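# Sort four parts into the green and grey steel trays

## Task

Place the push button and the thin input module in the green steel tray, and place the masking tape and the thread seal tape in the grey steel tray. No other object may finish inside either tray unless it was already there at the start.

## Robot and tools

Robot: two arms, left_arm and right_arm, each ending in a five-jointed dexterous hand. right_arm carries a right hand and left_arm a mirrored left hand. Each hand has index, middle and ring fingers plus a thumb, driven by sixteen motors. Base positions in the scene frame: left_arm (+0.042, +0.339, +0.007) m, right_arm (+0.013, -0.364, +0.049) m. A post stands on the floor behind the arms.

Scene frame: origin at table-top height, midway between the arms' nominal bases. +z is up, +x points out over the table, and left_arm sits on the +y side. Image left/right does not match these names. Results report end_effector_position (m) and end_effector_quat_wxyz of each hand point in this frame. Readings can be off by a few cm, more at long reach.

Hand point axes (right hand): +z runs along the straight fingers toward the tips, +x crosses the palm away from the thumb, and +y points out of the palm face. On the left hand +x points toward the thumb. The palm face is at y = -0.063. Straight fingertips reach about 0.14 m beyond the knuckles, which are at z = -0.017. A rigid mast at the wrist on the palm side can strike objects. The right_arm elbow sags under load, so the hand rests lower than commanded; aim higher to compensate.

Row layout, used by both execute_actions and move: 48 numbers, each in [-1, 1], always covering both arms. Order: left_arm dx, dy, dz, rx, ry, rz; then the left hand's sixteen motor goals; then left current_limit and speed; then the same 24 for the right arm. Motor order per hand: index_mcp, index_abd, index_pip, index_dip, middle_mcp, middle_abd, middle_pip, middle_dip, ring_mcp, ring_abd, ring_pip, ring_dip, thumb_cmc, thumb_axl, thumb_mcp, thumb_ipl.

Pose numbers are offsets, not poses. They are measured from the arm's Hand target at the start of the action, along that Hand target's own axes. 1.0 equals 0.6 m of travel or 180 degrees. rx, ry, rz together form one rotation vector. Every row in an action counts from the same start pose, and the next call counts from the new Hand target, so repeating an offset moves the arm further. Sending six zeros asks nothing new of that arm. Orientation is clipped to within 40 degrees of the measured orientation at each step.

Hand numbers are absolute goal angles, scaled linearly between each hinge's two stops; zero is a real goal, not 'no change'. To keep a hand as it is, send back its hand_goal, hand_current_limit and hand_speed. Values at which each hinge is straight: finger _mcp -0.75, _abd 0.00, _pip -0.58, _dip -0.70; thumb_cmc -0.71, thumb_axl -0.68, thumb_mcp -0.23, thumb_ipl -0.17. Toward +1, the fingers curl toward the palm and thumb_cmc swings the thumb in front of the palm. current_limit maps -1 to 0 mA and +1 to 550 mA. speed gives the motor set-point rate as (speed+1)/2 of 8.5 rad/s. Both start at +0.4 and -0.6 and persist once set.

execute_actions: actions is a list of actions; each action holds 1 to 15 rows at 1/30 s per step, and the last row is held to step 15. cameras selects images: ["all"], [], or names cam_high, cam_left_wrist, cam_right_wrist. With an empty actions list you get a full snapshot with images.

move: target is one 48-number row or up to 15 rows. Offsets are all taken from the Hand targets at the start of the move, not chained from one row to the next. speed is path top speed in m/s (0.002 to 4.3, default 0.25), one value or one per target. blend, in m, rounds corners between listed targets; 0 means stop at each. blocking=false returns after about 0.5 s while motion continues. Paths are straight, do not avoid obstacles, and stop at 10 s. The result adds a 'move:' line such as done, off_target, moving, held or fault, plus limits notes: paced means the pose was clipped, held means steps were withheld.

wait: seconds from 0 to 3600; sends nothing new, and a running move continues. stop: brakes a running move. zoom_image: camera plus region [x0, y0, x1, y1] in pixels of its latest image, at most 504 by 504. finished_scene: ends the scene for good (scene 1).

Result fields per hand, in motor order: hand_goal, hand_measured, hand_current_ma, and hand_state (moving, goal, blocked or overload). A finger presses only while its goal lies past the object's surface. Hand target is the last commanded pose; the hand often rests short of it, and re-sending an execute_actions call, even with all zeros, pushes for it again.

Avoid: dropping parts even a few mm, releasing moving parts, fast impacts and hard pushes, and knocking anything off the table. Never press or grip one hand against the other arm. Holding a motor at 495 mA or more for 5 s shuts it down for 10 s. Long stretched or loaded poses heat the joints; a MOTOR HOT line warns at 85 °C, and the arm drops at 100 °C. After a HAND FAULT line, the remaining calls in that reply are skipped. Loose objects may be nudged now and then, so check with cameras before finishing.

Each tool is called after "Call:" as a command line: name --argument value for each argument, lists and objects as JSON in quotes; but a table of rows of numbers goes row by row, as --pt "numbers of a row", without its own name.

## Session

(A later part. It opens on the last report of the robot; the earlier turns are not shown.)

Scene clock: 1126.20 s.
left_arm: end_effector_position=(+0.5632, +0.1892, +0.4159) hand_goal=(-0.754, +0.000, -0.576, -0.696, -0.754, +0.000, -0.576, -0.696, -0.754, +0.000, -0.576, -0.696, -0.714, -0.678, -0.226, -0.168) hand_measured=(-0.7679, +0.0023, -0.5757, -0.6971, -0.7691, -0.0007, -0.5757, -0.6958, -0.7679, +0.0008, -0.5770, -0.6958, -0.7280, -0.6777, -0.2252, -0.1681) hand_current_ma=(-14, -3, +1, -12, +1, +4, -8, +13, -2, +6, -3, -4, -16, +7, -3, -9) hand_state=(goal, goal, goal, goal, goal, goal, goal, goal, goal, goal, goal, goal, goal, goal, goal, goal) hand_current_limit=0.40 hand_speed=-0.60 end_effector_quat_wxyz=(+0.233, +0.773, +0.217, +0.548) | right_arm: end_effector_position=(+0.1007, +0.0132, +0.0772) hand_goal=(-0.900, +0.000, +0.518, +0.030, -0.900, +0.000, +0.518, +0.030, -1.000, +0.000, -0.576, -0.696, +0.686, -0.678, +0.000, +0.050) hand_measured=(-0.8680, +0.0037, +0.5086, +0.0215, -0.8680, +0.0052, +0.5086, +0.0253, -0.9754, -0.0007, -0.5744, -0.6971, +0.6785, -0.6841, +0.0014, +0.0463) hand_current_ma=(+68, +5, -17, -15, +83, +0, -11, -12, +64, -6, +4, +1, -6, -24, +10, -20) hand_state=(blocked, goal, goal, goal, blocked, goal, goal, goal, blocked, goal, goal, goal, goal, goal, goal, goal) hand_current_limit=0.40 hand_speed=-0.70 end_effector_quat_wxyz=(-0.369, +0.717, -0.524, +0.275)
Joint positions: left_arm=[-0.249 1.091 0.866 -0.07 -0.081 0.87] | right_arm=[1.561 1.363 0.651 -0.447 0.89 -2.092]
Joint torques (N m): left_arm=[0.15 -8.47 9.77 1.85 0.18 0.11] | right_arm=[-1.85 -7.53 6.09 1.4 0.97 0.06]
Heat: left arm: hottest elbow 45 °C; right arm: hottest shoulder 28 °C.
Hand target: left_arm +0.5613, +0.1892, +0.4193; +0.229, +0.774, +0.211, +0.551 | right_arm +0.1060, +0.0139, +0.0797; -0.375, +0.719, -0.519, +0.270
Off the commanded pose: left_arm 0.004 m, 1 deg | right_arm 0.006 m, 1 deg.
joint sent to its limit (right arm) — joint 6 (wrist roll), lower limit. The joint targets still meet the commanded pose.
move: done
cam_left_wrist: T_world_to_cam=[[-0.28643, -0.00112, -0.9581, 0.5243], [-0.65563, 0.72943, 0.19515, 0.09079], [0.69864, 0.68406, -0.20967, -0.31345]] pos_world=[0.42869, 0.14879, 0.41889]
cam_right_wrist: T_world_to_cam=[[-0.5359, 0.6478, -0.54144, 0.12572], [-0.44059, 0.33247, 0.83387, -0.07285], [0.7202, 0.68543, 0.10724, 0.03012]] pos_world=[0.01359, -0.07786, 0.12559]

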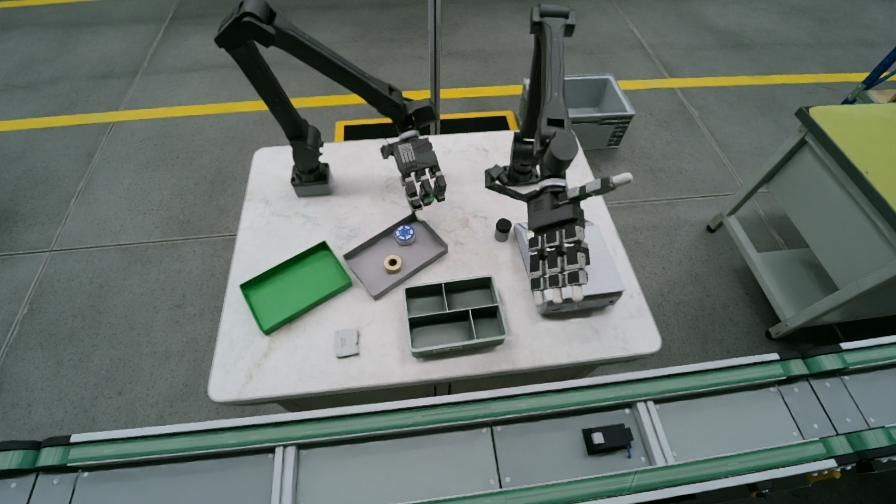

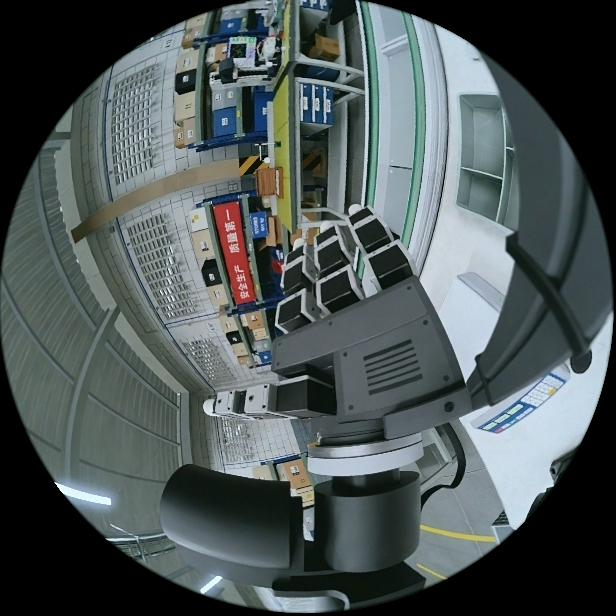

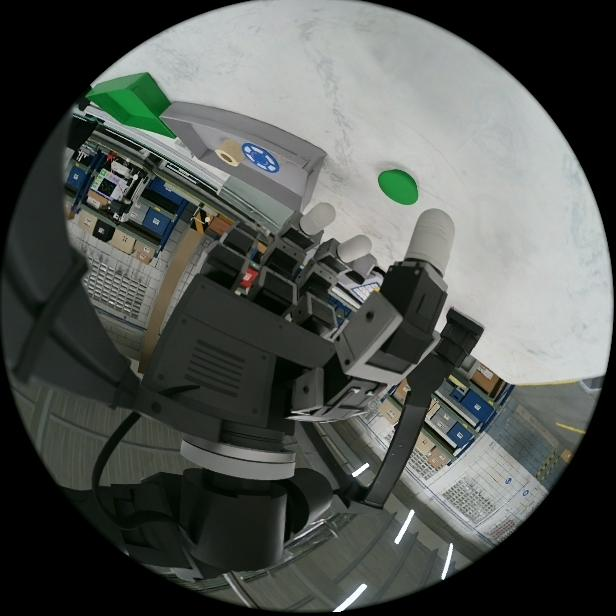

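Call:
move --target '[0,0,0,0,0,0,-0.754,0,-0.576,-0.696,-0.754,0,-0.576,-0.696,-0.754,0,-0.576,-0.696,-0.714,-0.678,-0.226,-0.168,0.4,-0.6,-0.0240,0.0223,0.0612,0,0.0228,0.0159,-1,0,0.518,0.03,-1,0,0.518,0.03,-1,0,-0.576,-0.696,0.686,-0.678,-0.056,0.1,0.4,-0.7]' --speed 0.1 --cameras '["cam_right_wrist"]'

Scene clock: 1142.07 s.
left_arm: end_effector_position=(+0.5632, +0.1892, +0.4159) hand_goal=(-0.754, +0.000, -0.576, -0.696, -0.754, +0.000, -0.576, -0.696, -0.754, +0.000, -0.576, -0.696, -0.714, -0.678, -0.226, -0.168) hand_measured=(-0.7691, +0.0023, -0.5770, -0.6971, -0.7691, +0.0008, -0.5757, -0.6958, -0.7679, +0.0008, -0.5770, -0.6945, -0.7280, -0.6777, -0.2252, -0.1681) hand_current_ma=(-7, -1, -4, -7, +0, +6, -7, +16, +2, -3, -5, -7, -8, +9, -5, -5) hand_state=(goal, goal, goal, goal, goal, goal, goal, goal, goal, goal, goal, goal, goal, goal, goal, goal) hand_current_limit=0.40 hand_speed=-0.60 end_effector_quat_wxyz=(+0.233, +0.773, +0.217, +0.548) | right_arm: end_effector_position=(+0.1169, +0.0135, +0.0365) hand_goal=(-1.000, +0.000, +0.518, +0.030, -1.000, +0.000, +0.518, +0.030, -1.000, +0.000, -0.576, -0.696, +0.686, -0.678, -0.056, +0.100) hand_measured=(-0.9693, +0.0037, +0.5098, +0.0215, -0.9705, +0.0052, +0.5111, +0.0241, -0.9742, -0.0007, -0.5757, -0.6958, +0.6785, -0.6851, -0.0510, +0.0949) hand_current_ma=(+59, +3, -15, -18, +79, -1, -7, -9, +68, -14, -1, +5, -8, -22, +24, -18) hand_state=(blocked, goal, goal, goal, blocked, goal, goal, goal, blocked, goal, goal, goal, goal, goal, goal, goal) hand_current_limit=0.40 hand_speed=-0.70 end_effector_quat_wxyz=(-0.345, +0.712, -0.535, +0.298)
Joint positions: left_arm=[-0.249 1.091 0.866 -0.07 -0.081 0.87] | right_arm=[1.522 1.498 0.656 -0.375 0.897 -2.08]
Joint torques (N m): left_arm=[-0.03 -8.41 9.78 1.87 0.16 0.1] | right_arm=[-1.67 -7.88 7.95 1.26 1.13 0.33]
Heat: left arm: hottest elbow 46 °C; right arm: hottest elbow 29 °C.
Hand target: left_arm +0.5613, +0.1892, +0.4193; +0.229, +0.774, +0.211, +0.551 | right_arm +0.1226, +0.0348, +0.0478; -0.363, +0.696, -0.550, +0.286
Off the commanded pose: left_arm 0.004 m, 1 deg | right_arm 0.025 m, 4 deg.
move: off_target (right_arm)
cam_right_wrist: T_world_to_cam=[[-0.50298, 0.6463, -0.57386, 0.10953], [-0.42416, 0.39392, 0.81542, -0.034], [0.75306, 0.65355, 0.076, 0.02034]] pos_world=[0.02535, -0.07069, 0.08903]

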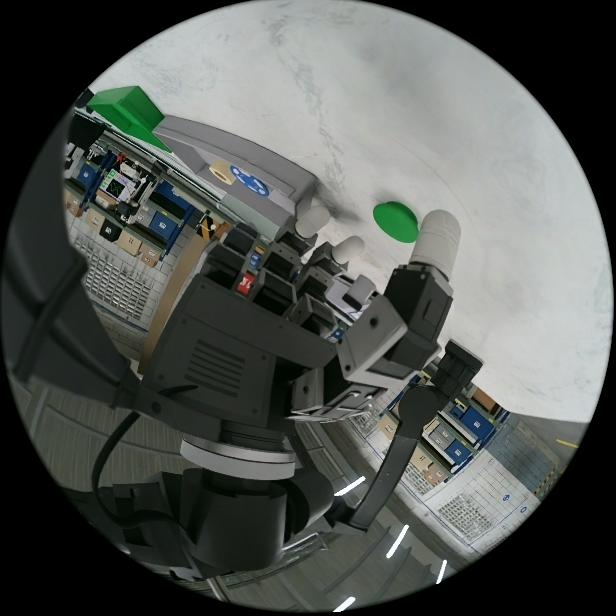

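Call:
execute_actions --actions '[[[0,0,0,0,0,0,-0.754,0,-0.576,-0.696,-0.754,0,-0.576,-0.696,-0.754,0,-0.576,-0.696,-0.714,-0.678,-0.226,-0.168,0.4,-0.6,0,-0.0137,-0.0096,0,0,0,-1,0,0.518,0.03,-1,0,0.518,0.03,-1,0,-0.576,-0.696,0.686,-0.678,-0.056,0.1,0.4,-0.7]],[[0,0,0,0,0,0,-0.754,0,-0.576,-0.696,-0.754,0,-0.576,-0.696,-0.754,0,-0.576,-0.696,-0.714,-0.678,-0.226,-0.168,0.4,-0.6,0,0,0,0,0,0,-1,0,0.518,0.03,-1,0,0.518,0.03,-1,0,-0.576,-0.696,0.686,-0.678,-0.056,0.1,0.4,-0.7]]]'

Scene clock: 1151.47 s.
left_arm: end_effector_position=(+0.5632, +0.1892, +0.4159) hand_goal=(-0.754, +0.000, -0.576, -0.696, -0.754, +0.000, -0.576, -0.696, -0.754, +0.000, -0.576, -0.696, -0.714, -0.678, -0.226, -0.168) hand_measured=(-0.7691, +0.0023, -0.5770, -0.6971, -0.7691, -0.0007, -0.5757, -0.6958, -0.7679, +0.0008, -0.5770, -0.6971, -0.7280, -0.6777, -0.2262, -0.1672) hand_current_ma=(-3, -6, -2, +0, -1, +0, -6, +9, -8, +3, -1, -8, -14, +12, +1, -4) hand_state=(goal, goal, goal, goal, goal, goal, goal, goal, goal, goal, goal, goal, goal, goal, goal, goal) hand_current_limit=0.40 hand_speed=-0.60 end_effector_quat_wxyz=(+0.233, +0.773, +0.217, +0.548) | right_arm: end_effector_position=(+0.1172, +0.0201, +0.0453) hand_goal=(-1.000, +0.000, +0.518, +0.030, -1.000, +0.000, +0.518, +0.030, -1.000, +0.000, -0.576, -0.696, +0.686, -0.678, -0.056, +0.100) hand_measured=(-0.9705, +0.0052, +0.5111, +0.0215, -0.9693, +0.0052, +0.5098, +0.0241, -0.9730, -0.0007, -0.5770, -0.6971, +0.6773, -0.6841, -0.0510, +0.0949) hand_current_ma=(+66, +6, -13, -17, +84, -2, -6, -16, +67, -7, -1, -1, -5, -23, +20, -21) hand_state=(blocked, goal, goal, goal, blocked, goal, goal, goal, blocked, goal, goal, goal, goal, goal, goal, goal) hand_current_limit=0.40 hand_speed=-0.70 end_effector_quat_wxyz=(-0.352, +0.708, -0.538, +0.292)
Joint positions: left_arm=[-0.249 1.091 0.866 -0.07 -0.081 0.87] | right_arm=[1.522 1.483 0.667 -0.381 0.897 -2.08]
Joint torques (N m): left_arm=[0.03 -8.35 9.7 1.85 0.14 0.11] | right_arm=[-1.73 -8.29 8.05 0.23 1.11 0.32]
Heat: left arm: hottest elbow 46 °C; right arm: hottest elbow 29 °C.
Hand target: left_arm +0.5613, +0.1892, +0.4193; +0.229, +0.774, +0.211, +0.551 | right_arm +0.1226, +0.0348, +0.0578; -0.363, +0.696, -0.550, +0.286
Off the commanded pose: left_arm 0.004 m, 1 deg | right_arm 0.020 m, 2 deg.
Step readings (end_effector_position of left_arm | right_arm):
0: (+0.5632, +0.1892, +0.4159) | (+0.1169, +0.0135, +0.0365)
1: (+0.5632, +0.1892, +0.4159) | (+0.1169, +0.0138, +0.0369)
2: (+0.5632, +0.1892, +0.4159) | (+0.1169, +0.0139, +0.0376)
4: (+0.5632, +0.1892, +0.4159) | (+0.1170, +0.0152, +0.0400)
8: (+0.5632, +0.1892, +0.4159) | (+0.1172, +0.0193, +0.0446)
15: (+0.5632, +0.1892, +0.4159) | (+0.1172, +0.0201, +0.0453)
16: (+0.5632, +0.1892, +0.4159) | (+0.1172, +0.0201, +0.0453)
17: (+0.5632, +0.1892, +0.4159) | (+0.1172, +0.0201, +0.0453)
19: (+0.5632, +0.1892, +0.4159) | (+0.1172, +0.0201, +0.0453)
23: (+0.5632, +0.1892, +0.4159) | (+0.1172, +0.0201, +0.0453)
30: (+0.5632, +0.1892, +0.4159) | (+0.1172, +0.0201, +0.0453)

Call:
move --target '[0,0,0,0,0,0,-0.754,0,-0.576,-0.696,-0.754,0,-0.576,-0.696,-0.754,0,-0.576,-0.696,-0.714,-0.678,-0.226,-0.168,0.4,-0.6,-0.0297,0.0012,0.0157,0,0,0,-1,0,0.518,0.03,-1,0,0.518,0.03,-1,0,-0.576,-0.696,0.686,-0.678,-0.056,0.1,0.4,-0.7]' --speed 0.1 --cameras '["cam_right_wrist"]'

Scene clock: 1157.13 s.
left_arm: end_effector_position=(+0.5632, +0.1892, +0.4159) hand_goal=(-0.754, +0.000, -0.576, -0.696, -0.754, +0.000, -0.576, -0.696, -0.754, +0.000, -0.576, -0.696, -0.714, -0.678, -0.226, -0.168) hand_measured=(-0.7691, +0.0023, -0.5770, -0.6971, -0.7691, -0.0007, -0.5744, -0.6958, -0.7679, +0.0008, -0.5770, -0.6958, -0.7280, -0.6767, -0.2252, -0.1672) hand_current_ma=(+1, -10, -1, -4, -2, +1, -3, +12, +9, -3, -4, -6, -5, +5, -3, -4) hand_state=(goal, goal, goal, goal, goal, goal, goal, goal, goal, goal, goal, goal, goal, goal, goal, goal) hand_current_limit=0.40 hand_speed=-0.60 end_effector_quat_wxyz=(+0.233, +0.773, +0.217, +0.548) | right_arm: end_effector_position=(+0.1195, +0.0387, +0.0446) hand_goal=(-1.000, +0.000, +0.518, +0.030, -1.000, +0.000, +0.518, +0.030, -1.000, +0.000, -0.576, -0.696, +0.686, -0.678, -0.056, +0.100) hand_measured=(-0.9705, +0.0023, +0.5098, +0.0202, -0.9705, +0.0008, +0.5111, +0.0241, -0.9742, -0.0036, -0.5744, -0.6958, +0.6773, -0.6851, -0.0500, +0.0958) hand_current_ma=(+65, +1, -13, -22, +84, -11, -8, -14, +72, -14, +1, +1, -10, -17, +25, -19) hand_state=(blocked, goal, goal, goal, blocked, goal, goal, goal, blocked, goal, goal, goal, goal, goal, goal, goal) hand_current_limit=0.40 hand_speed=-0.70 end_effector_quat_wxyz=(-0.353, +0.707, -0.539, +0.292)
Joint positions: left_arm=[-0.249 1.091 0.866 -0.07 -0.081 0.87] | right_arm=[1.519 1.527 0.715 -0.381 0.897 -2.08]
Joint torques (N m): left_arm=[0.21 -8.29 9.78 1.84 0.16 0.12] | right_arm=[-1.85 -7.59 7.83 0.94 1.04 0.26]
Heat: left arm: hottest elbow 46 °C; right arm: hottest elbow 29 °C.
Hand target: left_arm +0.5613, +0.1892, +0.4193; +0.229, +0.774, +0.211, +0.551 | right_arm +0.1255, +0.0538, +0.0519; -0.363, +0.696, -0.550, +0.286
Off the commanded pose: left_arm 0.004 m, 1 deg | right_arm 0.018 m, 2 deg.
move: off_target (right_arm)
cam_right_wrist: T_world_to_cam=[[-0.50004, 0.66217, -0.55811, 0.09762], [-0.42399, 0.37475, 0.82449, -0.04915], [0.75511, 0.64891, 0.09337, 0.00042]] pos_world=[0.02766, -0.04649, 0.09496]

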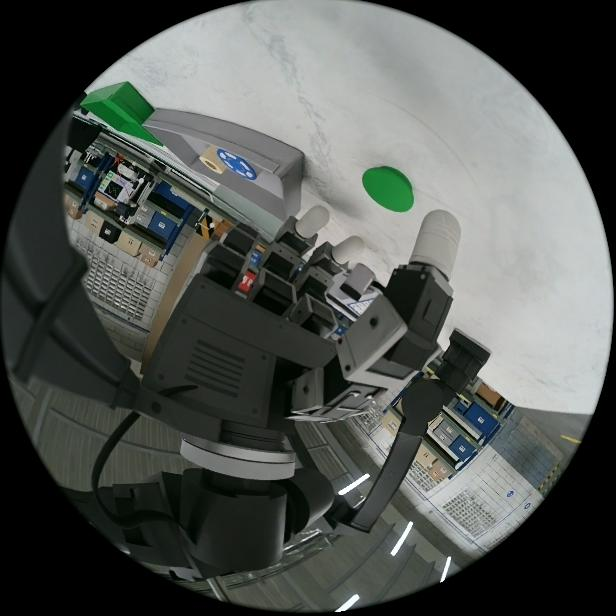

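Call:
move --target '[0,0,0,0,0,0,-0.754,0,-0.576,-0.696,-0.754,0,-0.576,-0.696,-0.754,0,-0.576,-0.696,-0.714,-0.678,-0.226,-0.168,0.4,-0.6,0.0085,0.0302,0.0207,0,0,0,-1,0,0.518,0.03,-1,0,0.518,0.03,-1,0,-0.576,-0.696,0.686,-0.678,-0.056,0.1,0.4,-0.7]' --speed 0.08 --cameras '["cam_right_wrist"]'

Scene clock: 1163.53 s.
left_arm: end_effector_position=(+0.5632, +0.1892, +0.4159) hand_goal=(-0.754, +0.000, -0.576, -0.696, -0.754, +0.000, -0.576, -0.696, -0.754, +0.000, -0.576, -0.696, -0.714, -0.678, -0.226, -0.168) hand_measured=(-0.7703, +0.0023, -0.5770, -0.6958, -0.7691, +0.0008, -0.5770, -0.6971, -0.7679, -0.0007, -0.5757, -0.6958, -0.7280, -0.6777, -0.2252, -0.1681) hand_current_ma=(-3, +3, -4, -10, -3, +7, -6, +19, +1, -7, -4, +5, -6, +5, -6, -10) hand_state=(goal, goal, goal, goal, goal, goal, goal, goal, goal, goal, goal, goal, goal, goal, goal, goal) hand_current_limit=0.40 hand_speed=-0.60 end_effector_quat_wxyz=(+0.233, +0.773, +0.217, +0.548) | right_arm: end_effector_position=(+0.1211, +0.0485, +0.0320) hand_goal=(-1.000, +0.000, +0.518, +0.030, -1.000, +0.000, +0.518, +0.030, -1.000, +0.000, -0.576, -0.696, +0.686, -0.678, -0.056, +0.100) hand_measured=(-0.9693, +0.0037, +0.5086, +0.0215, -0.9705, +0.0008, +0.5098, +0.0241, -0.9730, -0.0021, -0.5744, -0.6958, +0.6785, -0.6841, -0.0510, +0.0958) hand_current_ma=(+64, +1, -19, -5, +72, -6, -12, -13, +71, -15, -1, +6, -2, -26, +21, -22) hand_state=(blocked, goal, goal, goal, blocked, goal, goal, goal, blocked, goal, goal, goal, goal, goal, goal, goal) hand_current_limit=0.40 hand_speed=-0.70 end_effector_quat_wxyz=(-0.362, +0.702, -0.543, +0.286)
Joint positions: left_arm=[-0.249 1.091 0.866 -0.07 -0.081 0.87] | right_arm=[1.516 1.572 0.715 -0.311 0.896 -2.08]
Joint torques (N m): left_arm=[0.32 -8.06 9.74 1.87 0.13 0.11] | right_arm=[-1.85 -8.35 5.38 1.37 1 0.22]
Heat: left arm: hottest elbow 46 °C; right arm: hottest elbow 30 °C.
Hand target: left_arm +0.5613, +0.1892, +0.4193; +0.229, +0.774, +0.211, +0.551 | right_arm +0.1265, +0.0489, +0.0298; -0.363, +0.696, -0.550, +0.286
Off the commanded pose: left_arm 0.004 m, 1 deg | right_arm 0.006 m, 1 deg.
move: done
cam_right_wrist: T_world_to_cam=[[-0.49814, 0.67654, -0.54235, 0.08335], [-0.42371, 0.35579, 0.83299, -0.04116], [0.75652, 0.64475, 0.10943, -0.00645]] pos_world=[0.02896, -0.03759, 0.08019]

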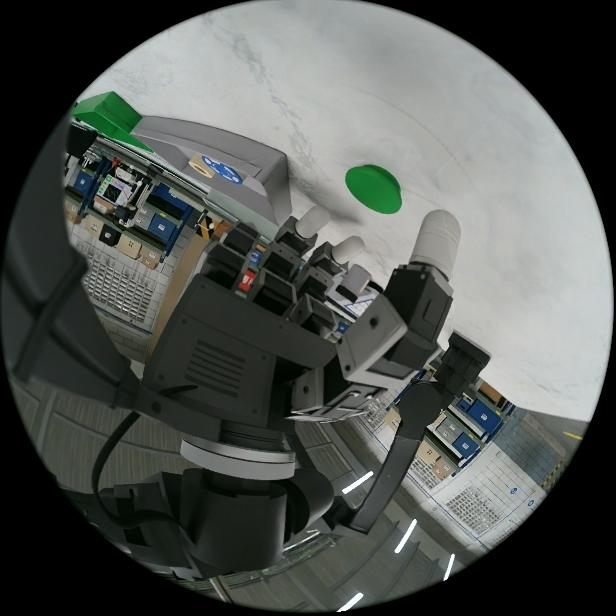

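Call:
move --target '[0,0,0,0,0,0,-0.754,0,-0.576,-0.696,-0.754,0,-0.576,-0.696,-0.754,0,-0.576,-0.696,-0.714,-0.678,-0.226,-0.168,0.4,-0.6,0.0225,0.0137,-0.0140,0,0,0,-1,0,0.518,0.03,-1,0,0.518,0.03,-1,0,-0.576,-0.696,0.686,-0.678,-0.056,0.1,0.4,-0.7]' --speed 0.08 --cameras '["cam_right_wrist"]'

Scene clock: 1169.27 s.
left_arm: end_effector_position=(+0.5632, +0.1892, +0.4159) hand_goal=(-0.754, +0.000, -0.576, -0.696, -0.754, +0.000, -0.576, -0.696, -0.754, +0.000, -0.576, -0.696, -0.714, -0.678, -0.226, -0.168) hand_measured=(-0.7703, +0.0023, -0.5757, -0.6971, -0.7691, -0.0007, -0.5782, -0.6958, -0.7679, -0.0007, -0.5770, -0.6971, -0.7280, -0.6767, -0.2262, -0.1681) hand_current_ma=(-3, +6, -8, -11, -4, +1, -1, +9, -7, -7, -1, +2, -13, +7, -9, -15) hand_state=(goal, goal, goal, goal, goal, goal, goal, goal, goal, goal, goal, goal, goal, goal, goal, goal) hand_current_limit=0.40 hand_speed=-0.60 end_effector_quat_wxyz=(+0.233, +0.773, +0.217, +0.548) | right_arm: end_effector_position=(+0.1203, +0.0268, +0.0225) hand_goal=(-1.000, +0.000, +0.518, +0.030, -1.000, +0.000, +0.518, +0.030, -1.000, +0.000, -0.576, -0.696, +0.686, -0.678, -0.056, +0.100) hand_measured=(-0.9705, +0.0052, +0.5086, +0.0202, -0.9705, +0.0008, +0.5098, +0.0241, -0.9742, -0.0036, -0.5744, -0.6958, +0.6785, -0.6851, -0.0510, +0.0968) hand_current_ma=(+62, +1, -13, -11, +83, -7, -5, -11, +72, -11, +4, +1, +2, -28, +21, -23) hand_state=(blocked, goal, goal, goal, blocked, goal, goal, goal, blocked, goal, goal, goal, goal, goal, goal, goal) hand_current_limit=0.40 hand_speed=-0.70 end_effector_quat_wxyz=(-0.352, +0.703, -0.544, +0.293)
Joint positions: left_arm=[-0.249 1.091 0.866 -0.07 -0.081 0.87] | right_arm=[1.516 1.56 0.668 -0.311 0.9 -2.063]
Joint torques (N m): left_arm=[0.03 -8.41 9.76 1.85 0.15 0.1] | right_arm=[-0.26 -9.11 5.48 0.95 1.15 0.32]
Heat: left arm: hottest elbow 46 °C; right arm: hottest elbow 30 °C.
Hand target: left_arm +0.5613, +0.1892, +0.4193; +0.229, +0.774, +0.211, +0.551 | right_arm +0.1183, +0.0329, +0.0278; -0.363, +0.696, -0.550, +0.286
Off the commanded pose: left_arm 0.004 m, 1 deg | right_arm 0.008 m, 2 deg.
move: done
cam_right_wrist: T_world_to_cam=[[-0.49138, 0.67023, -0.55617, 0.09217], [-0.4186, 0.37825, 0.82565, -0.02682], [0.76375, 0.63853, 0.09469, 0.00889]] pos_world=[0.02727, -0.0573, 0.07257]

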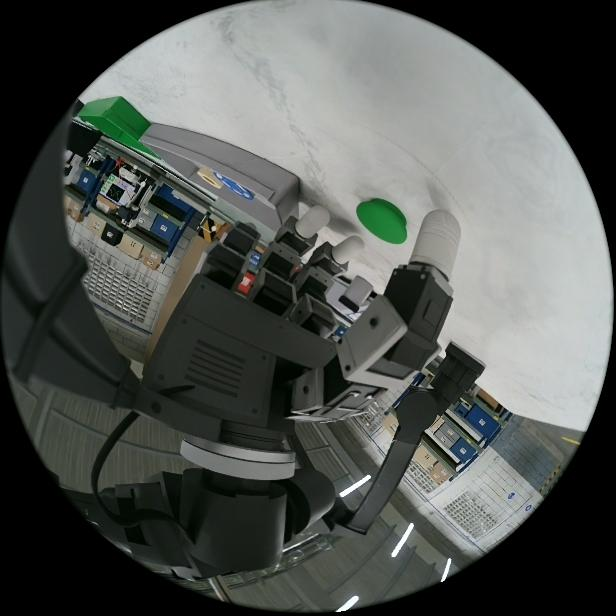

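Call:
move --target '[0,0,0,0,0,0,-0.754,0,-0.576,-0.696,-0.754,0,-0.576,-0.696,-0.754,0,-0.576,-0.696,-0.714,-0.678,-0.226,-0.168,0.4,-0.6,0,0.0109,0.0076,0,0,0,-1,0,0.518,0.03,-1,0,0.518,0.03,-1,0,-0.576,-0.696,0.686,-0.678,-0.056,0.1,0.4,-0.7]' --speed 0.05 --cameras '["cam_right_wrist"]'

Call:
zoom_image --camera "cam_right_wrist" --region '[280, 160, 480, 300]'

Scene clock: 1175.03 s.
left_arm: end_effector_position=(+0.5632, +0.1892, +0.4159) hand_goal=(-0.754, +0.000, -0.576, -0.696, -0.754, +0.000, -0.576, -0.696, -0.754, +0.000, -0.576, -0.696, -0.714, -0.678, -0.226, -0.168) hand_measured=(-0.7691, +0.0023, -0.5757, -0.6958, -0.7679, +0.0008, -0.5770, -0.6971, -0.7679, +0.0008, -0.5770, -0.6971, -0.7293, -0.6777, -0.2252, -0.1681) hand_current_ma=(-8, -2, +1, -8, -2, +8, -4, +11, +3, +6, -11, -4, -3, +15, -10, +6) hand_state=(goal, goal, goal, goal, goal, goal, goal, goal, goal, goal, goal, goal, goal, goal, goal, goal) hand_current_limit=0.40 hand_speed=-0.60 end_effector_quat_wxyz=(+0.233, +0.773, +0.217, +0.548) | right_arm: end_effector_position=(+0.1206, +0.0312, +0.0238) hand_goal=(-1.000, +0.000, +0.518, +0.030, -1.000, +0.000, +0.518, +0.030, -1.000, +0.000, -0.576, -0.696, +0.686, -0.678, -0.056, +0.100) hand_measured=(-0.9693, +0.0037, +0.5098, +0.0215, -0.9681, +0.0008, +0.5111, +0.0241, -0.9742, -0.0051, -0.5744, -0.6958, +0.6785, -0.6841, -0.0490, +0.0958) hand_current_ma=(+65, -3, -15, -16, +72, +0, -9, -2, +69, -19, -4, +1, -6, -17, +15, -18) hand_state=(blocked, goal, goal, goal, blocked, goal, goal, goal, blocked, goal, goal, goal, goal, goal, goal, goal) hand_current_limit=0.40 hand_speed=-0.70 end_effector_quat_wxyz=(-0.359, +0.699, -0.547, +0.289)
Joint positions: left_arm=[-0.249 1.091 0.866 -0.07 -0.081 0.87] | right_arm=[1.516 1.56 0.668 -0.293 0.901 -2.062]
Joint torques (N m): left_arm=[0.26 -8.53 9.87 1.78 0.14 0.11] | right_arm=[-0.15 -7.36 5.11 1.35 1.14 0.32]
Heat: left arm: hottest elbow 46 °C; right arm: hottest elbow 30 °C.
Hand target: left_arm +0.5613, +0.1892, +0.4193; +0.229, +0.774, +0.211, +0.551 | right_arm +0.1184, +0.0330, +0.0199; -0.363, +0.696, -0.550, +0.286
Off the commanded pose: left_arm 0.004 m, 1 deg | right_arm 0.005 m, 1 deg.
move: done
cam_right_wrist: T_world_to_cam=[[-0.49016, 0.68093, -0.54414, 0.08938], [-0.41937, 0.36303, 0.83207, -0.02902], [0.76412, 0.63604, 0.10761, 0.00546]] pos_world=[0.02747, -0.0538, 0.07219]

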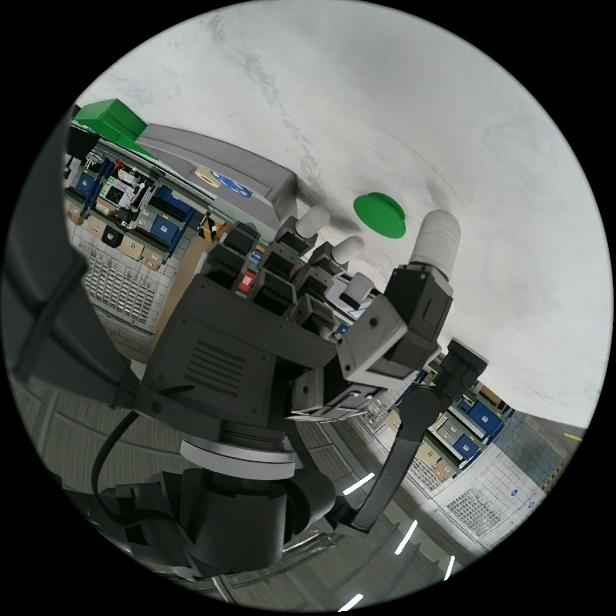

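Scaled by 2.520 from the camera's image (finer frame: 880x880).

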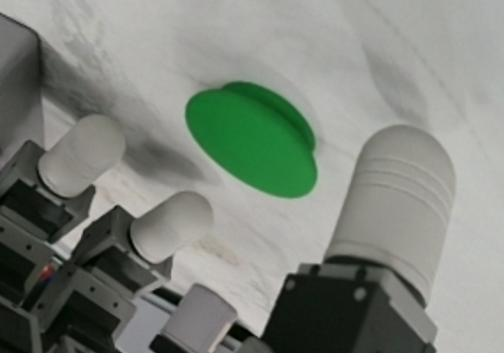

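Call:
move --target '[0,0,0,0,0,0,-0.754,0,-0.576,-0.696,-0.754,0,-0.576,-0.696,-0.754,0,-0.576,-0.696,-0.714,-0.678,-0.226,-0.168,0.4,-0.6,0,0.0123,0.0086,0,0,0,-1,0,0.518,0.03,-1,0,0.518,0.03,-1,0,-0.576,-0.696,0.686,-0.678,-0.056,0.1,0.4,-0.7]' --speed 0.05 --cameras '["cam_right_wrist"]'

Call:
zoom_image --camera "cam_right_wrist" --region '[280, 160, 480, 300]'

Scene clock: 1179.37 s.
left_arm: end_effector_position=(+0.5632, +0.1892, +0.4159) hand_goal=(-0.754, +0.000, -0.576, -0.696, -0.754, +0.000, -0.576, -0.696, -0.754, +0.000, -0.576, -0.696, -0.714, -0.678, -0.226, -0.168) hand_measured=(-0.7691, +0.0023, -0.5757, -0.6958, -0.7691, -0.0007, -0.5770, -0.6971, -0.7679, +0.0008, -0.5770, -0.6958, -0.7280, -0.6767, -0.2262, -0.1681) hand_current_ma=(-6, -8, -4, -7, +7, +9, +1, +11, +8, +1, +5, +2, -8, +5, -4, -4) hand_state=(goal, goal, goal, goal, goal, goal, goal, goal, goal, goal, goal, goal, goal, goal, goal, goal) hand_current_limit=0.40 hand_speed=-0.60 end_effector_quat_wxyz=(+0.233, +0.773, +0.217, +0.548) | right_arm: end_effector_position=(+0.1209, +0.0334, +0.0168) hand_goal=(-1.000, +0.000, +0.518, +0.030, -1.000, +0.000, +0.518, +0.030, -1.000, +0.000, -0.576, -0.696, +0.686, -0.678, -0.056, +0.100) hand_measured=(-0.9693, +0.0023, +0.5098, +0.0202, -0.9705, +0.0008, +0.5098, +0.0241, -0.9742, -0.0021, -0.5744, -0.6971, +0.6886, -0.6798, -0.0580, +0.1025) hand_current_ma=(+68, -1, -14, -11, +76, -2, -11, -11, +68, -12, +2, +2, +17, -14, +0, -1) hand_state=(blocked, goal, goal, goal, blocked, goal, goal, goal, blocked, goal, goal, goal, goal, goal, goal, goal) hand_current_limit=0.40 hand_speed=-0.70 end_effector_quat_wxyz=(-0.362, +0.696, -0.550, +0.287)
Joint positions: left_arm=[-0.249 1.091 0.866 -0.07 -0.081 0.87] | right_arm=[1.516 1.582 0.664 -0.261 0.902 -2.058]
Joint torques (N m): left_arm=[0.15 -8.41 9.8 1.83 0.13 0.11] | right_arm=[-0.26 -7.65 4.85 1.28 1.08 0.29]
Heat: left arm: hottest elbow 46 °C; right arm: hottest elbow 30 °C.
Hand target: left_arm +0.5613, +0.1892, +0.4193; +0.229, +0.774, +0.211, +0.551 | right_arm +0.1183, +0.0329, +0.0109; -0.363, +0.696, -0.550, +0.286
Off the commanded pose: left_arm 0.004 m, 1 deg | right_arm 0.006 m, 0 deg.
move: done
cam_right_wrist: T_world_to_cam=[[-0.48767, 0.6879, -0.53757, 0.0836], [-0.41877, 0.35597, 0.83541, -0.02377], [0.76603, 0.63252, 0.11448, 0.00435]] pos_world=[0.02748, -0.0518, 0.0643]

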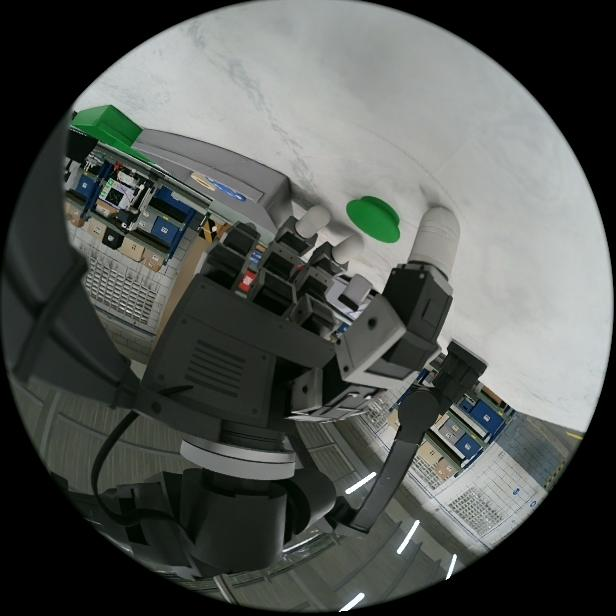

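Scaled by 2.520 from the camera's image (finer frame: 880x880).

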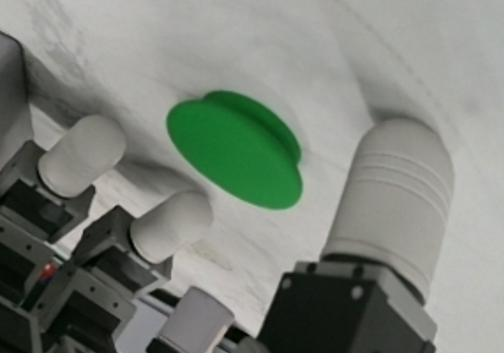

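Call:
move --target '[0,0,0,0,0,0,-0.754,0,-0.576,-0.696,-0.754,0,-0.576,-0.696,-0.754,0,-0.576,-0.696,-0.714,-0.678,-0.226,-0.168,0.4,-0.6,0.004,-0.0068,-0.0048,0,0,0,-0.80,0,0.518,0.03,-0.80,0,0.518,0.03,-1,0,-0.576,-0.696,0.686,-0.678,0.16,0,0.4,-0.85]' --speed 0.05 --cameras '["cam_right_wrist"]'

Call:
zoom_image --camera "cam_right_wrist" --region '[280, 160, 480, 300]'

Scene clock: 1186.23 s.
left_arm: end_effector_position=(+0.5632, +0.1892, +0.4159) hand_goal=(-0.754, +0.000, -0.576, -0.696, -0.754, +0.000, -0.576, -0.696, -0.754, +0.000, -0.576, -0.696, -0.714, -0.678, -0.226, -0.168) hand_measured=(-0.7679, +0.0023, -0.5770, -0.6971, -0.7679, +0.0008, -0.5770, -0.6945, -0.7667, +0.0008, -0.5770, -0.6958, -0.7280, -0.6767, -0.2252, -0.1681) hand_current_ma=(-5, -7, +2, +1, +0, -2, -2, +10, -2, -1, -7, -4, -2, -2, -8, -8) hand_state=(goal, goal, goal, goal, goal, goal, goal, goal, goal, goal, goal, goal, goal, goal, goal, goal) hand_current_limit=0.40 hand_speed=-0.60 end_effector_quat_wxyz=(+0.233, +0.773, +0.217, +0.548) | right_arm: end_effector_position=(+0.1204, +0.0342, +0.0182) hand_goal=(-0.800, +0.000, +0.518, +0.030, -0.800, +0.000, +0.518, +0.030, -1.000, +0.000, -0.576, -0.696, +0.686, -0.678, +0.160, +0.000) hand_measured=(-0.7896, +0.0023, +0.5098, +0.0215, -0.7884, +0.0008, +0.5111, +0.0241, -0.9742, -0.0021, -0.5744, -0.6958, +0.6948, -0.6788, +0.0242, -0.0261) hand_current_ma=(+23, -1, -6, -11, +38, -5, -2, -13, +61, -16, +9, +2, +23, -17, -383, -80) hand_state=(goal, goal, goal, goal, goal, goal, goal, goal, blocked, goal, goal, goal, goal, goal, blocked, blocked) hand_current_limit=0.40 hand_speed=-0.85 end_effector_quat_wxyz=(-0.363, +0.696, -0.550, +0.285)
Joint positions: left_arm=[-0.249 1.091 0.866 -0.07 -0.081 0.87] | right_arm=[1.516 1.577 0.664 -0.261 0.899 -2.058]
Joint torques (N m): left_arm=[-0.03 -8.06 9.77 1.8 0.15 0.1] | right_arm=[-0.38 -8.53 4.62 0.77 1.18 0.24]
Heat: left arm: hottest elbow 46 °C; right arm: hottest elbow 30 °C.
Hand target: left_arm +0.5613, +0.1892, +0.4193; +0.229, +0.774, +0.211, +0.551 | right_arm +0.1189, +0.0305, +0.0158; -0.363, +0.696, -0.550, +0.286
Off the commanded pose: left_arm 0.004 m, 1 deg | right_arm 0.005 m, 0 deg.
move: done
cam_right_wrist: T_world_to_cam=[[-0.48991, 0.68966, -0.53325, 0.08362], [-0.41698, 0.3518, 0.83807, -0.02552], [0.76558, 0.63294, 0.11523, 0.00411]] pos_world=[0.02718, -0.0513, 0.06551]

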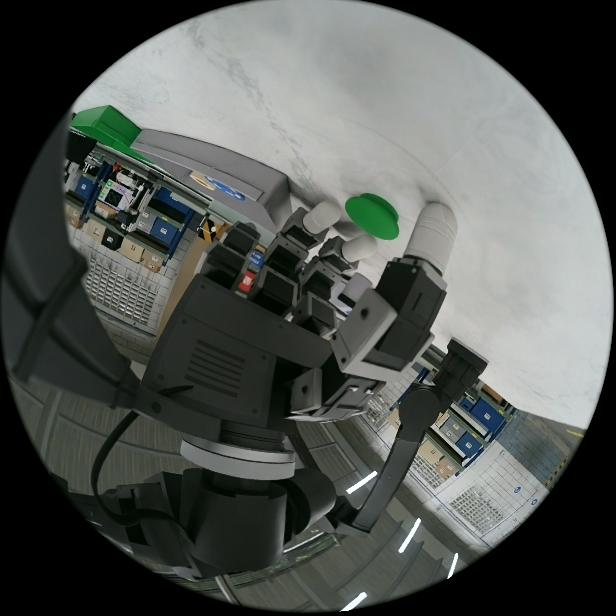

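Scaled by 2.520 from the camera's image (finer frame: 880x880).

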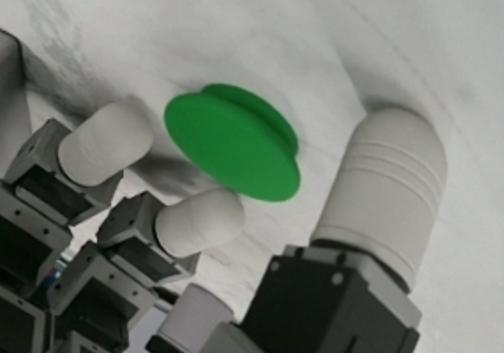

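Call:
move --target '[0,0,0,0,0,0,-0.754,0,-0.576,-0.696,-0.754,0,-0.576,-0.696,-0.754,0,-0.576,-0.696,-0.714,-0.678,-0.226,-0.168,0.4,-0.6,0,0,0,0,0,0,-0.80,0,0.518,0.03,-0.80,0,0.518,0.03,-1,0,-0.576,-0.696,0.686,-0.678,0.14,0.07,0.4,-0.85]' --speed 0.05 --cameras '["cam_right_wrist"]'

Call:
zoom_image --camera "cam_right_wrist" --region '[280, 160, 480, 300]'

Scene clock: 1193.43 s.
left_arm: end_effector_position=(+0.5632, +0.1892, +0.4159) hand_goal=(-0.754, +0.000, -0.576, -0.696, -0.754, +0.000, -0.576, -0.696, -0.754, +0.000, -0.576, -0.696, -0.714, -0.678, -0.226, -0.168) hand_measured=(-0.7691, +0.0008, -0.5770, -0.6958, -0.7691, -0.0007, -0.5770, -0.6958, -0.7679, +0.0023, -0.5770, -0.6971, -0.7280, -0.6777, -0.2262, -0.1672) hand_current_ma=(-4, -6, +0, -10, -2, +12, -1, +17, +3, +9, -10, -9, +2, +5, -1, -4) hand_state=(goal, goal, goal, goal, goal, goal, goal, goal, goal, goal, goal, goal, goal, goal, goal, goal) hand_current_limit=0.40 hand_speed=-0.60 end_effector_quat_wxyz=(+0.233, +0.773, +0.217, +0.548) | right_arm: end_effector_position=(+0.1202, +0.0342, +0.0181) hand_goal=(-0.800, +0.000, +0.518, +0.030, -0.800, +0.000, +0.518, +0.030, -1.000, +0.000, -0.576, -0.696, +0.686, -0.678, +0.140, +0.070) hand_measured=(-0.7884, +0.0023, +0.5098, +0.0215, -0.7872, -0.0007, +0.5098, +0.0228, -0.9730, -0.0036, -0.5757, -0.6958, +0.6948, -0.6788, +0.0371, +0.0158) hand_current_ma=(+24, +3, -16, -14, +33, -4, -12, -9, +64, -7, -4, -1, +28, -12, -295, -163) hand_state=(goal, goal, goal, goal, goal, goal, goal, goal, blocked, goal, goal, goal, goal, goal, blocked, blocked) hand_current_limit=0.40 hand_speed=-0.85 end_effector_quat_wxyz=(-0.363, +0.696, -0.550, +0.284)
Joint positions: left_arm=[-0.249 1.091 0.866 -0.07 -0.081 0.87] | right_arm=[1.516 1.577 0.664 -0.261 0.898 -2.058]
Joint torques (N m): left_arm=[0.03 -8.23 9.78 1.85 0.14 0.1] | right_arm=[-0.38 -8.41 4.63 0.79 1.2 0.25]
Heat: left arm: hottest elbow 46 °C; right arm: hottest elbow 29 °C.
Hand target: left_arm +0.5613, +0.1892, +0.4193; +0.229, +0.774, +0.211, +0.551 | right_arm +0.1188, +0.0305, +0.0158; -0.363, +0.696, -0.550, +0.286
Off the commanded pose: left_arm 0.004 m, 1 deg | right_arm 0.005 m, 0 deg.
move: done
cam_right_wrist: T_world_to_cam=[[-0.49051, 0.6895, -0.53291, 0.08356], [-0.41654, 0.35164, 0.83836, -0.0256], [0.76544, 0.6332, 0.11473, 0.00424]] pos_world=[0.02708, -0.0513, 0.06551]

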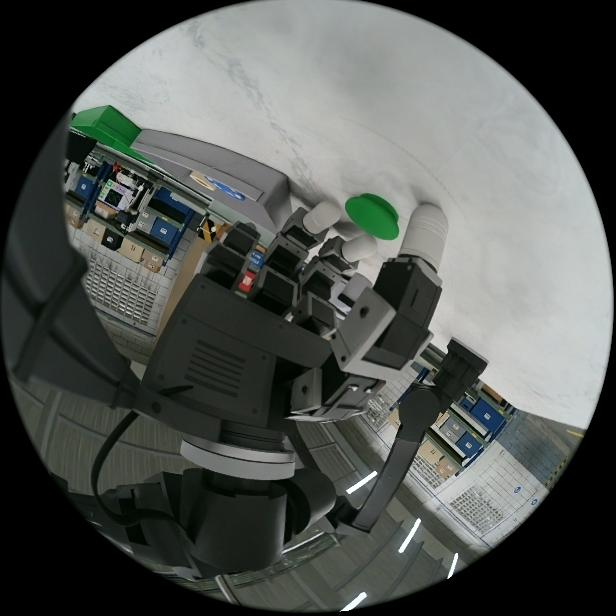

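Scaled by 2.520 from the camera's image (finer frame: 880x880).

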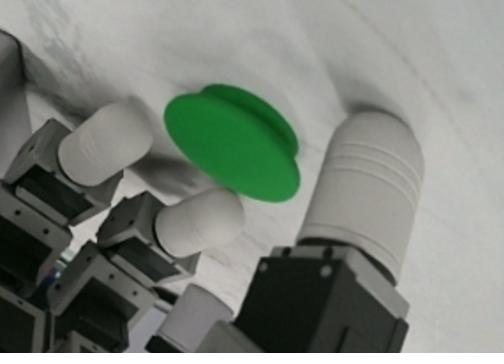

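Call:
move --target '[0,0,0,0,0,0,-0.754,0,-0.576,-0.696,-0.754,0,-0.576,-0.696,-0.754,0,-0.576,-0.696,-0.714,-0.678,-0.226,-0.168,0.4,-0.6,0,-0.0055,-0.0038,0,0,0,-0.80,0,0.518,0.03,-0.80,0,0.518,0.03,-1,0,-0.576,-0.696,0.686,-0.678,0.14,0.07,0.4,-0.85]' --speed 0.05 --cameras '["cam_right_wrist"]'

Call:
zoom_image --camera "cam_right_wrist" --region '[280, 160, 480, 300]'

Scene clock: 1196.27 s.
left_arm: end_effector_position=(+0.5632, +0.1892, +0.4159) hand_goal=(-0.754, +0.000, -0.576, -0.696, -0.754, +0.000, -0.576, -0.696, -0.754, +0.000, -0.576, -0.696, -0.714, -0.678, -0.226, -0.168) hand_measured=(-0.7691, +0.0008, -0.5770, -0.6958, -0.7691, -0.0007, -0.5770, -0.6958, -0.7679, +0.0008, -0.5782, -0.6958, -0.7293, -0.6777, -0.2252, -0.1672) hand_current_ma=(+5, -2, -9, -8, -6, +10, -5, +16, +0, +0, -12, -2, -10, +9, -6, -13) hand_state=(goal, goal, goal, goal, goal, goal, goal, goal, goal, goal, goal, goal, goal, goal, goal, goal) hand_current_limit=0.40 hand_speed=-0.60 end_effector_quat_wxyz=(+0.233, +0.773, +0.217, +0.548) | right_arm: end_effector_position=(+0.1205, +0.0328, +0.0181) hand_goal=(-0.800, +0.000, +0.518, +0.030, -0.800, +0.000, +0.518, +0.030, -1.000, +0.000, -0.576, -0.696, +0.686, -0.678, +0.140, +0.070) hand_measured=(-0.7884, +0.0037, +0.5098, +0.0202, -0.7884, +0.0008, +0.5111, +0.0241, -0.9742, -0.0021, -0.5744, -0.6958, +0.6886, -0.6820, +0.1340, +0.0625) hand_current_ma=(+22, +1, -16, -20, +37, +1, -7, -10, +64, -19, +6, +6, +10, -15, -6, -27) hand_state=(goal, goal, goal, goal, goal, goal, goal, goal, blocked, goal, goal, goal, goal, goal, goal, goal) hand_current_limit=0.40 hand_speed=-0.85 end_effector_quat_wxyz=(-0.363, +0.696, -0.550, +0.286)
Joint positions: left_arm=[-0.249 1.091 0.866 -0.07 -0.081 0.87] | right_arm=[1.516 1.575 0.66 -0.261 0.9 -2.058]
Joint torques (N m): left_arm=[-0.15 -8.76 9.7 1.77 0.15 0.11] | right_arm=[-0.32 -9.05 5.03 0.24 1.12 0.25]
Heat: left arm: hottest elbow 46 °C; right arm: hottest elbow 29 °C.
Hand target: left_arm +0.5613, +0.1892, +0.4193; +0.229, +0.774, +0.211, +0.551 | right_arm +0.1189, +0.0305, +0.0199; -0.363, +0.696, -0.550, +0.286
Off the commanded pose: left_arm 0.004 m, 1 deg | right_arm 0.003 m, 0 deg.
move: done
cam_right_wrist: T_world_to_cam=[[-0.48875, 0.68931, -0.53477, 0.08457], [-0.41791, 0.35308, 0.83707, -0.02478], [0.76582, 0.6326, 0.1155, 0.00483]] pos_world=[0.02728, -0.0526, 0.06541]

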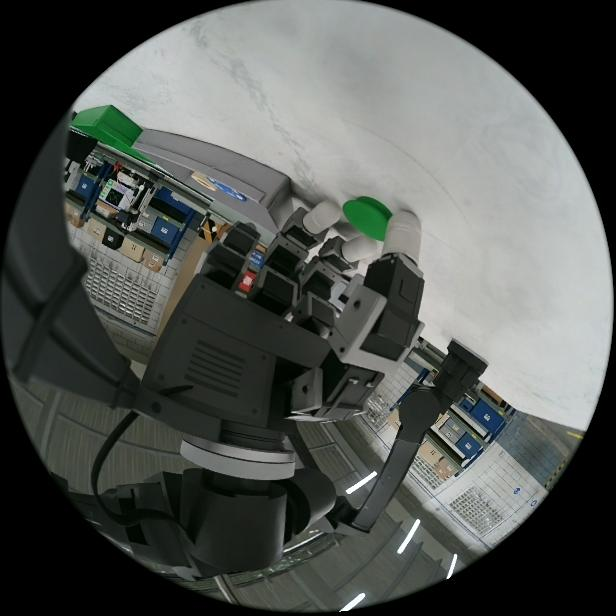

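Scaled by 2.520 from the camera's image (finer frame: 880x880).

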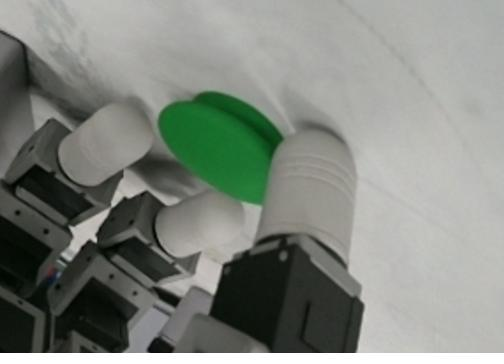

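Call:
move --target '[0,0,0,0,0,0,-0.754,0,-0.576,-0.696,-0.754,0,-0.576,-0.696,-0.754,0,-0.576,-0.696,-0.714,-0.678,-0.226,-0.168,0.4,-0.6,0,0,0,0,0,0,-0.70,0,0.518,0.03,-0.70,0,0.518,0.03,-1,0,-0.576,-0.696,0.686,-0.678,0.17,0.07,0.4,-0.88]' --speed 0.05 --cameras '["cam_right_wrist"]'

Call:
zoom_image --camera "cam_right_wrist" --region '[280, 160, 480, 300]'

Scene clock: 1200.17 s.
left_arm: end_effector_position=(+0.5632, +0.1892, +0.4159) hand_goal=(-0.754, +0.000, -0.576, -0.696, -0.754, +0.000, -0.576, -0.696, -0.754, +0.000, -0.576, -0.696, -0.714, -0.678, -0.226, -0.168) hand_measured=(-0.7691, +0.0023, -0.5770, -0.6958, -0.7679, -0.0007, -0.5770, -0.6971, -0.7679, +0.0008, -0.5757, -0.6958, -0.7280, -0.6767, -0.2262, -0.1672) hand_current_ma=(-3, -3, -5, -8, -4, -3, +1, +8, +7, -1, -3, +1, -8, +7, -14, -10) hand_state=(goal, goal, goal, goal, goal, goal, goal, goal, goal, goal, goal, goal, goal, goal, goal, goal) hand_current_limit=0.40 hand_speed=-0.60 end_effector_quat_wxyz=(+0.233, +0.773, +0.217, +0.548) | right_arm: end_effector_position=(+0.1207, +0.0327, +0.0181) hand_goal=(-0.700, +0.000, +0.518, +0.030, -0.700, +0.000, +0.518, +0.030, -1.000, +0.000, -0.576, -0.696, +0.686, -0.678, +0.170, +0.070) hand_measured=(-0.6908, +0.0023, +0.5098, +0.0215, -0.7197, +0.0023, +0.5098, +0.0253, -0.9742, -0.0036, -0.5744, -0.6971, +0.6823, -0.6820, +0.1588, +0.0625) hand_current_ma=(+24, -1, -14, -11, -37, -3, -13, -8, +61, -10, -1, -1, +4, -14, -22, -32) hand_state=(goal, goal, goal, goal, goal, goal, goal, goal, blocked, goal, goal, goal, goal, goal, goal, goal) hand_current_limit=0.40 hand_speed=-0.88 end_effector_quat_wxyz=(-0.363, +0.696, -0.550, +0.286)
Joint positions: left_arm=[-0.249 1.091 0.866 -0.07 -0.081 0.87] | right_arm=[1.516 1.575 0.66 -0.261 0.901 -2.058]
Joint torques (N m): left_arm=[0.09 -7.88 9.7 1.85 0.15 0.12] | right_arm=[-0.38 -9 5.03 0.24 1.08 0.25]
Heat: left arm: hottest elbow 46 °C; right arm: hottest elbow 29 °C.
Hand target: left_arm +0.5613, +0.1892, +0.4193; +0.229, +0.774, +0.211, +0.551 | right_arm +0.1189, +0.0305, +0.0198; -0.363, +0.696, -0.550, +0.286
Off the commanded pose: left_arm 0.004 m, 1 deg | right_arm 0.003 m, 0 deg.
move: done
cam_right_wrist: T_world_to_cam=[[-0.48819, 0.68942, -0.53513, 0.08458], [-0.41839, 0.35323, 0.83677, -0.02474], [0.76591, 0.63239, 0.116, 0.00478]] pos_world=[0.02728, -0.0526, 0.06541]

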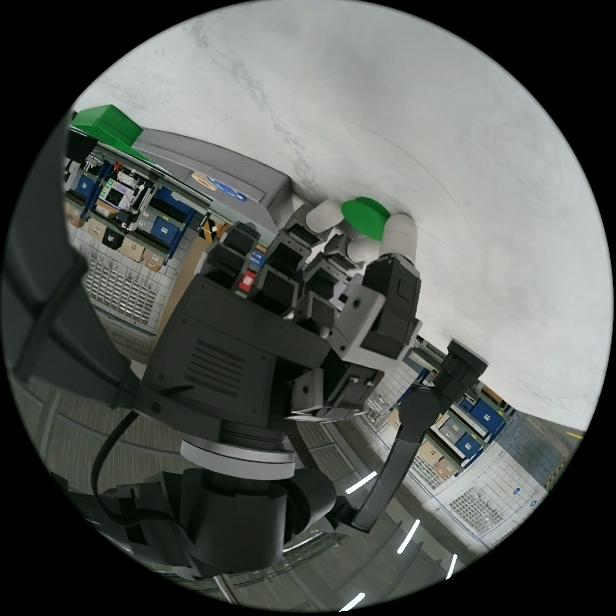

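Scaled by 2.520 from the camera's image (finer frame: 880x880).

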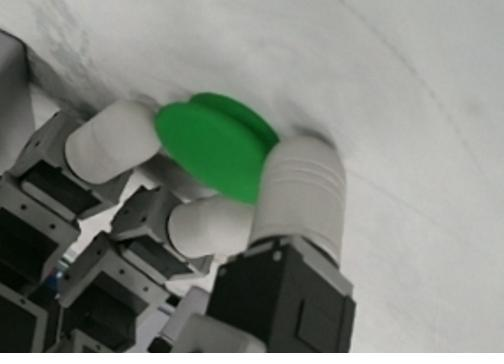

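Call:
move --target '[0,0,0,0,0,0,-0.754,0,-0.576,-0.696,-0.754,0,-0.576,-0.696,-0.754,0,-0.576,-0.696,-0.714,-0.678,-0.226,-0.168,0.4,-0.6,0,0,0,0,0,0,-0.62,0,0.518,0.03,-0.62,0,0.518,0.03,-1,0,-0.576,-0.696,0.686,-0.678,0.24,0.07,0.4,-0.88]' --speed 0.05 --cameras '["cam_right_wrist"]'

Call:
zoom_image --camera "cam_right_wrist" --region '[280, 160, 480, 300]'

Scene clock: 1203.97 s.
left_arm: end_effector_position=(+0.5632, +0.1892, +0.4159) hand_goal=(-0.754, +0.000, -0.576, -0.696, -0.754, +0.000, -0.576, -0.696, -0.754, +0.000, -0.576, -0.696, -0.714, -0.678, -0.226, -0.168) hand_measured=(-0.7691, +0.0023, -0.5770, -0.6971, -0.7691, -0.0007, -0.5770, -0.6958, -0.7679, +0.0008, -0.5757, -0.6958, -0.7280, -0.6767, -0.2252, -0.1681) hand_current_ma=(+0, +2, +2, -3, -2, +11, +4, +5, +3, +2, -2, -8, -7, +11, -6, -13) hand_state=(goal, goal, goal, goal, goal, goal, goal, goal, goal, goal, goal, goal, goal, goal, goal, goal) hand_current_limit=0.40 hand_speed=-0.60 end_effector_quat_wxyz=(+0.233, +0.773, +0.217, +0.548) | right_arm: end_effector_position=(+0.1208, +0.0330, +0.0188) hand_goal=(-0.620, +0.000, +0.518, +0.030, -0.620, +0.000, +0.518, +0.030, -1.000, +0.000, -0.576, -0.696, +0.686, -0.678, +0.240, +0.070) hand_measured=(-0.6124, +0.0023, +0.5098, +0.0202, -0.6895, +0.0066, +0.4932, +0.0241, -0.9742, -0.0021, -0.5744, -0.6971, +0.6660, -0.6893, +0.1588, +0.0587) hand_current_ma=(+13, +1, -14, -15, -152, -3, -46, -17, +69, -19, -3, -3, -30, -33, -229, -48) hand_state=(goal, goal, goal, goal, blocked, goal, blocked, goal, blocked, goal, goal, goal, blocked, goal, blocked, goal) hand_current_limit=0.40 hand_speed=-0.88 end_effector_quat_wxyz=(-0.364, +0.695, -0.550, +0.286)
Joint positions: left_arm=[-0.249 1.091 0.866 -0.07 -0.081 0.87] | right_arm=[1.516 1.574 0.66 -0.261 0.902 -2.058]
Joint torques (N m): left_arm=[0.03 -8.06 9.76 1.8 0.16 0.11] | right_arm=[-0.38 -8.94 5.04 0.21 1.03 0.25]
Heat: left arm: hottest elbow 46 °C; right arm: hottest elbow 29 °C.
Hand target: left_arm +0.5613, +0.1892, +0.4193; +0.229, +0.774, +0.211, +0.551 | right_arm +0.1189, +0.0306, +0.0199; -0.363, +0.696, -0.550, +0.286
Off the commanded pose: left_arm 0.004 m, 1 deg | right_arm 0.003 m, 0 deg.
move: done
cam_right_wrist: T_world_to_cam=[[-0.48752, 0.69037, -0.53452, 0.0847], [-0.419, 0.35211, 0.83693, -0.02516], [0.76601, 0.63199, 0.1176, 0.0044]] pos_world=[0.02738, -0.0524, 0.06581]

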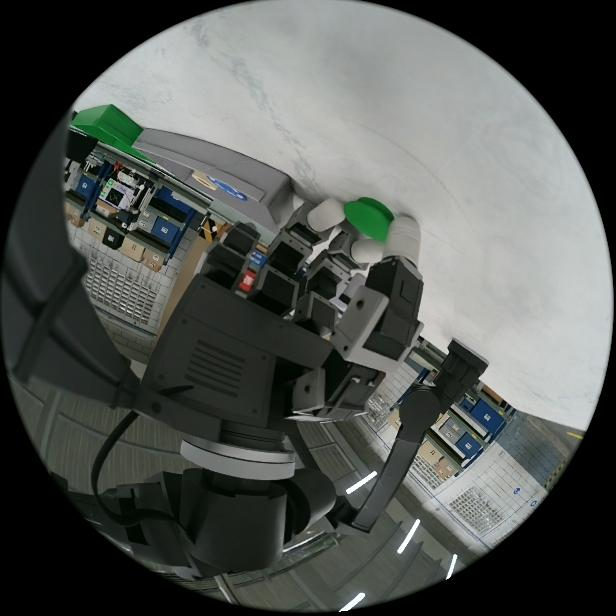

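Scaled by 2.520 from the camera's image (finer frame: 880x880).

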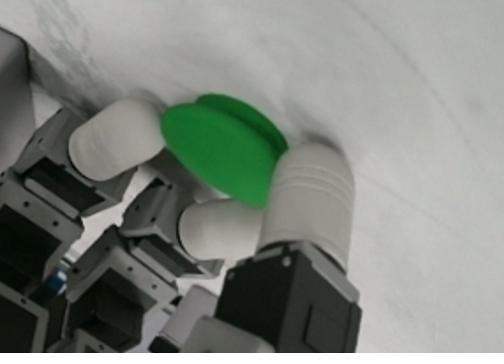

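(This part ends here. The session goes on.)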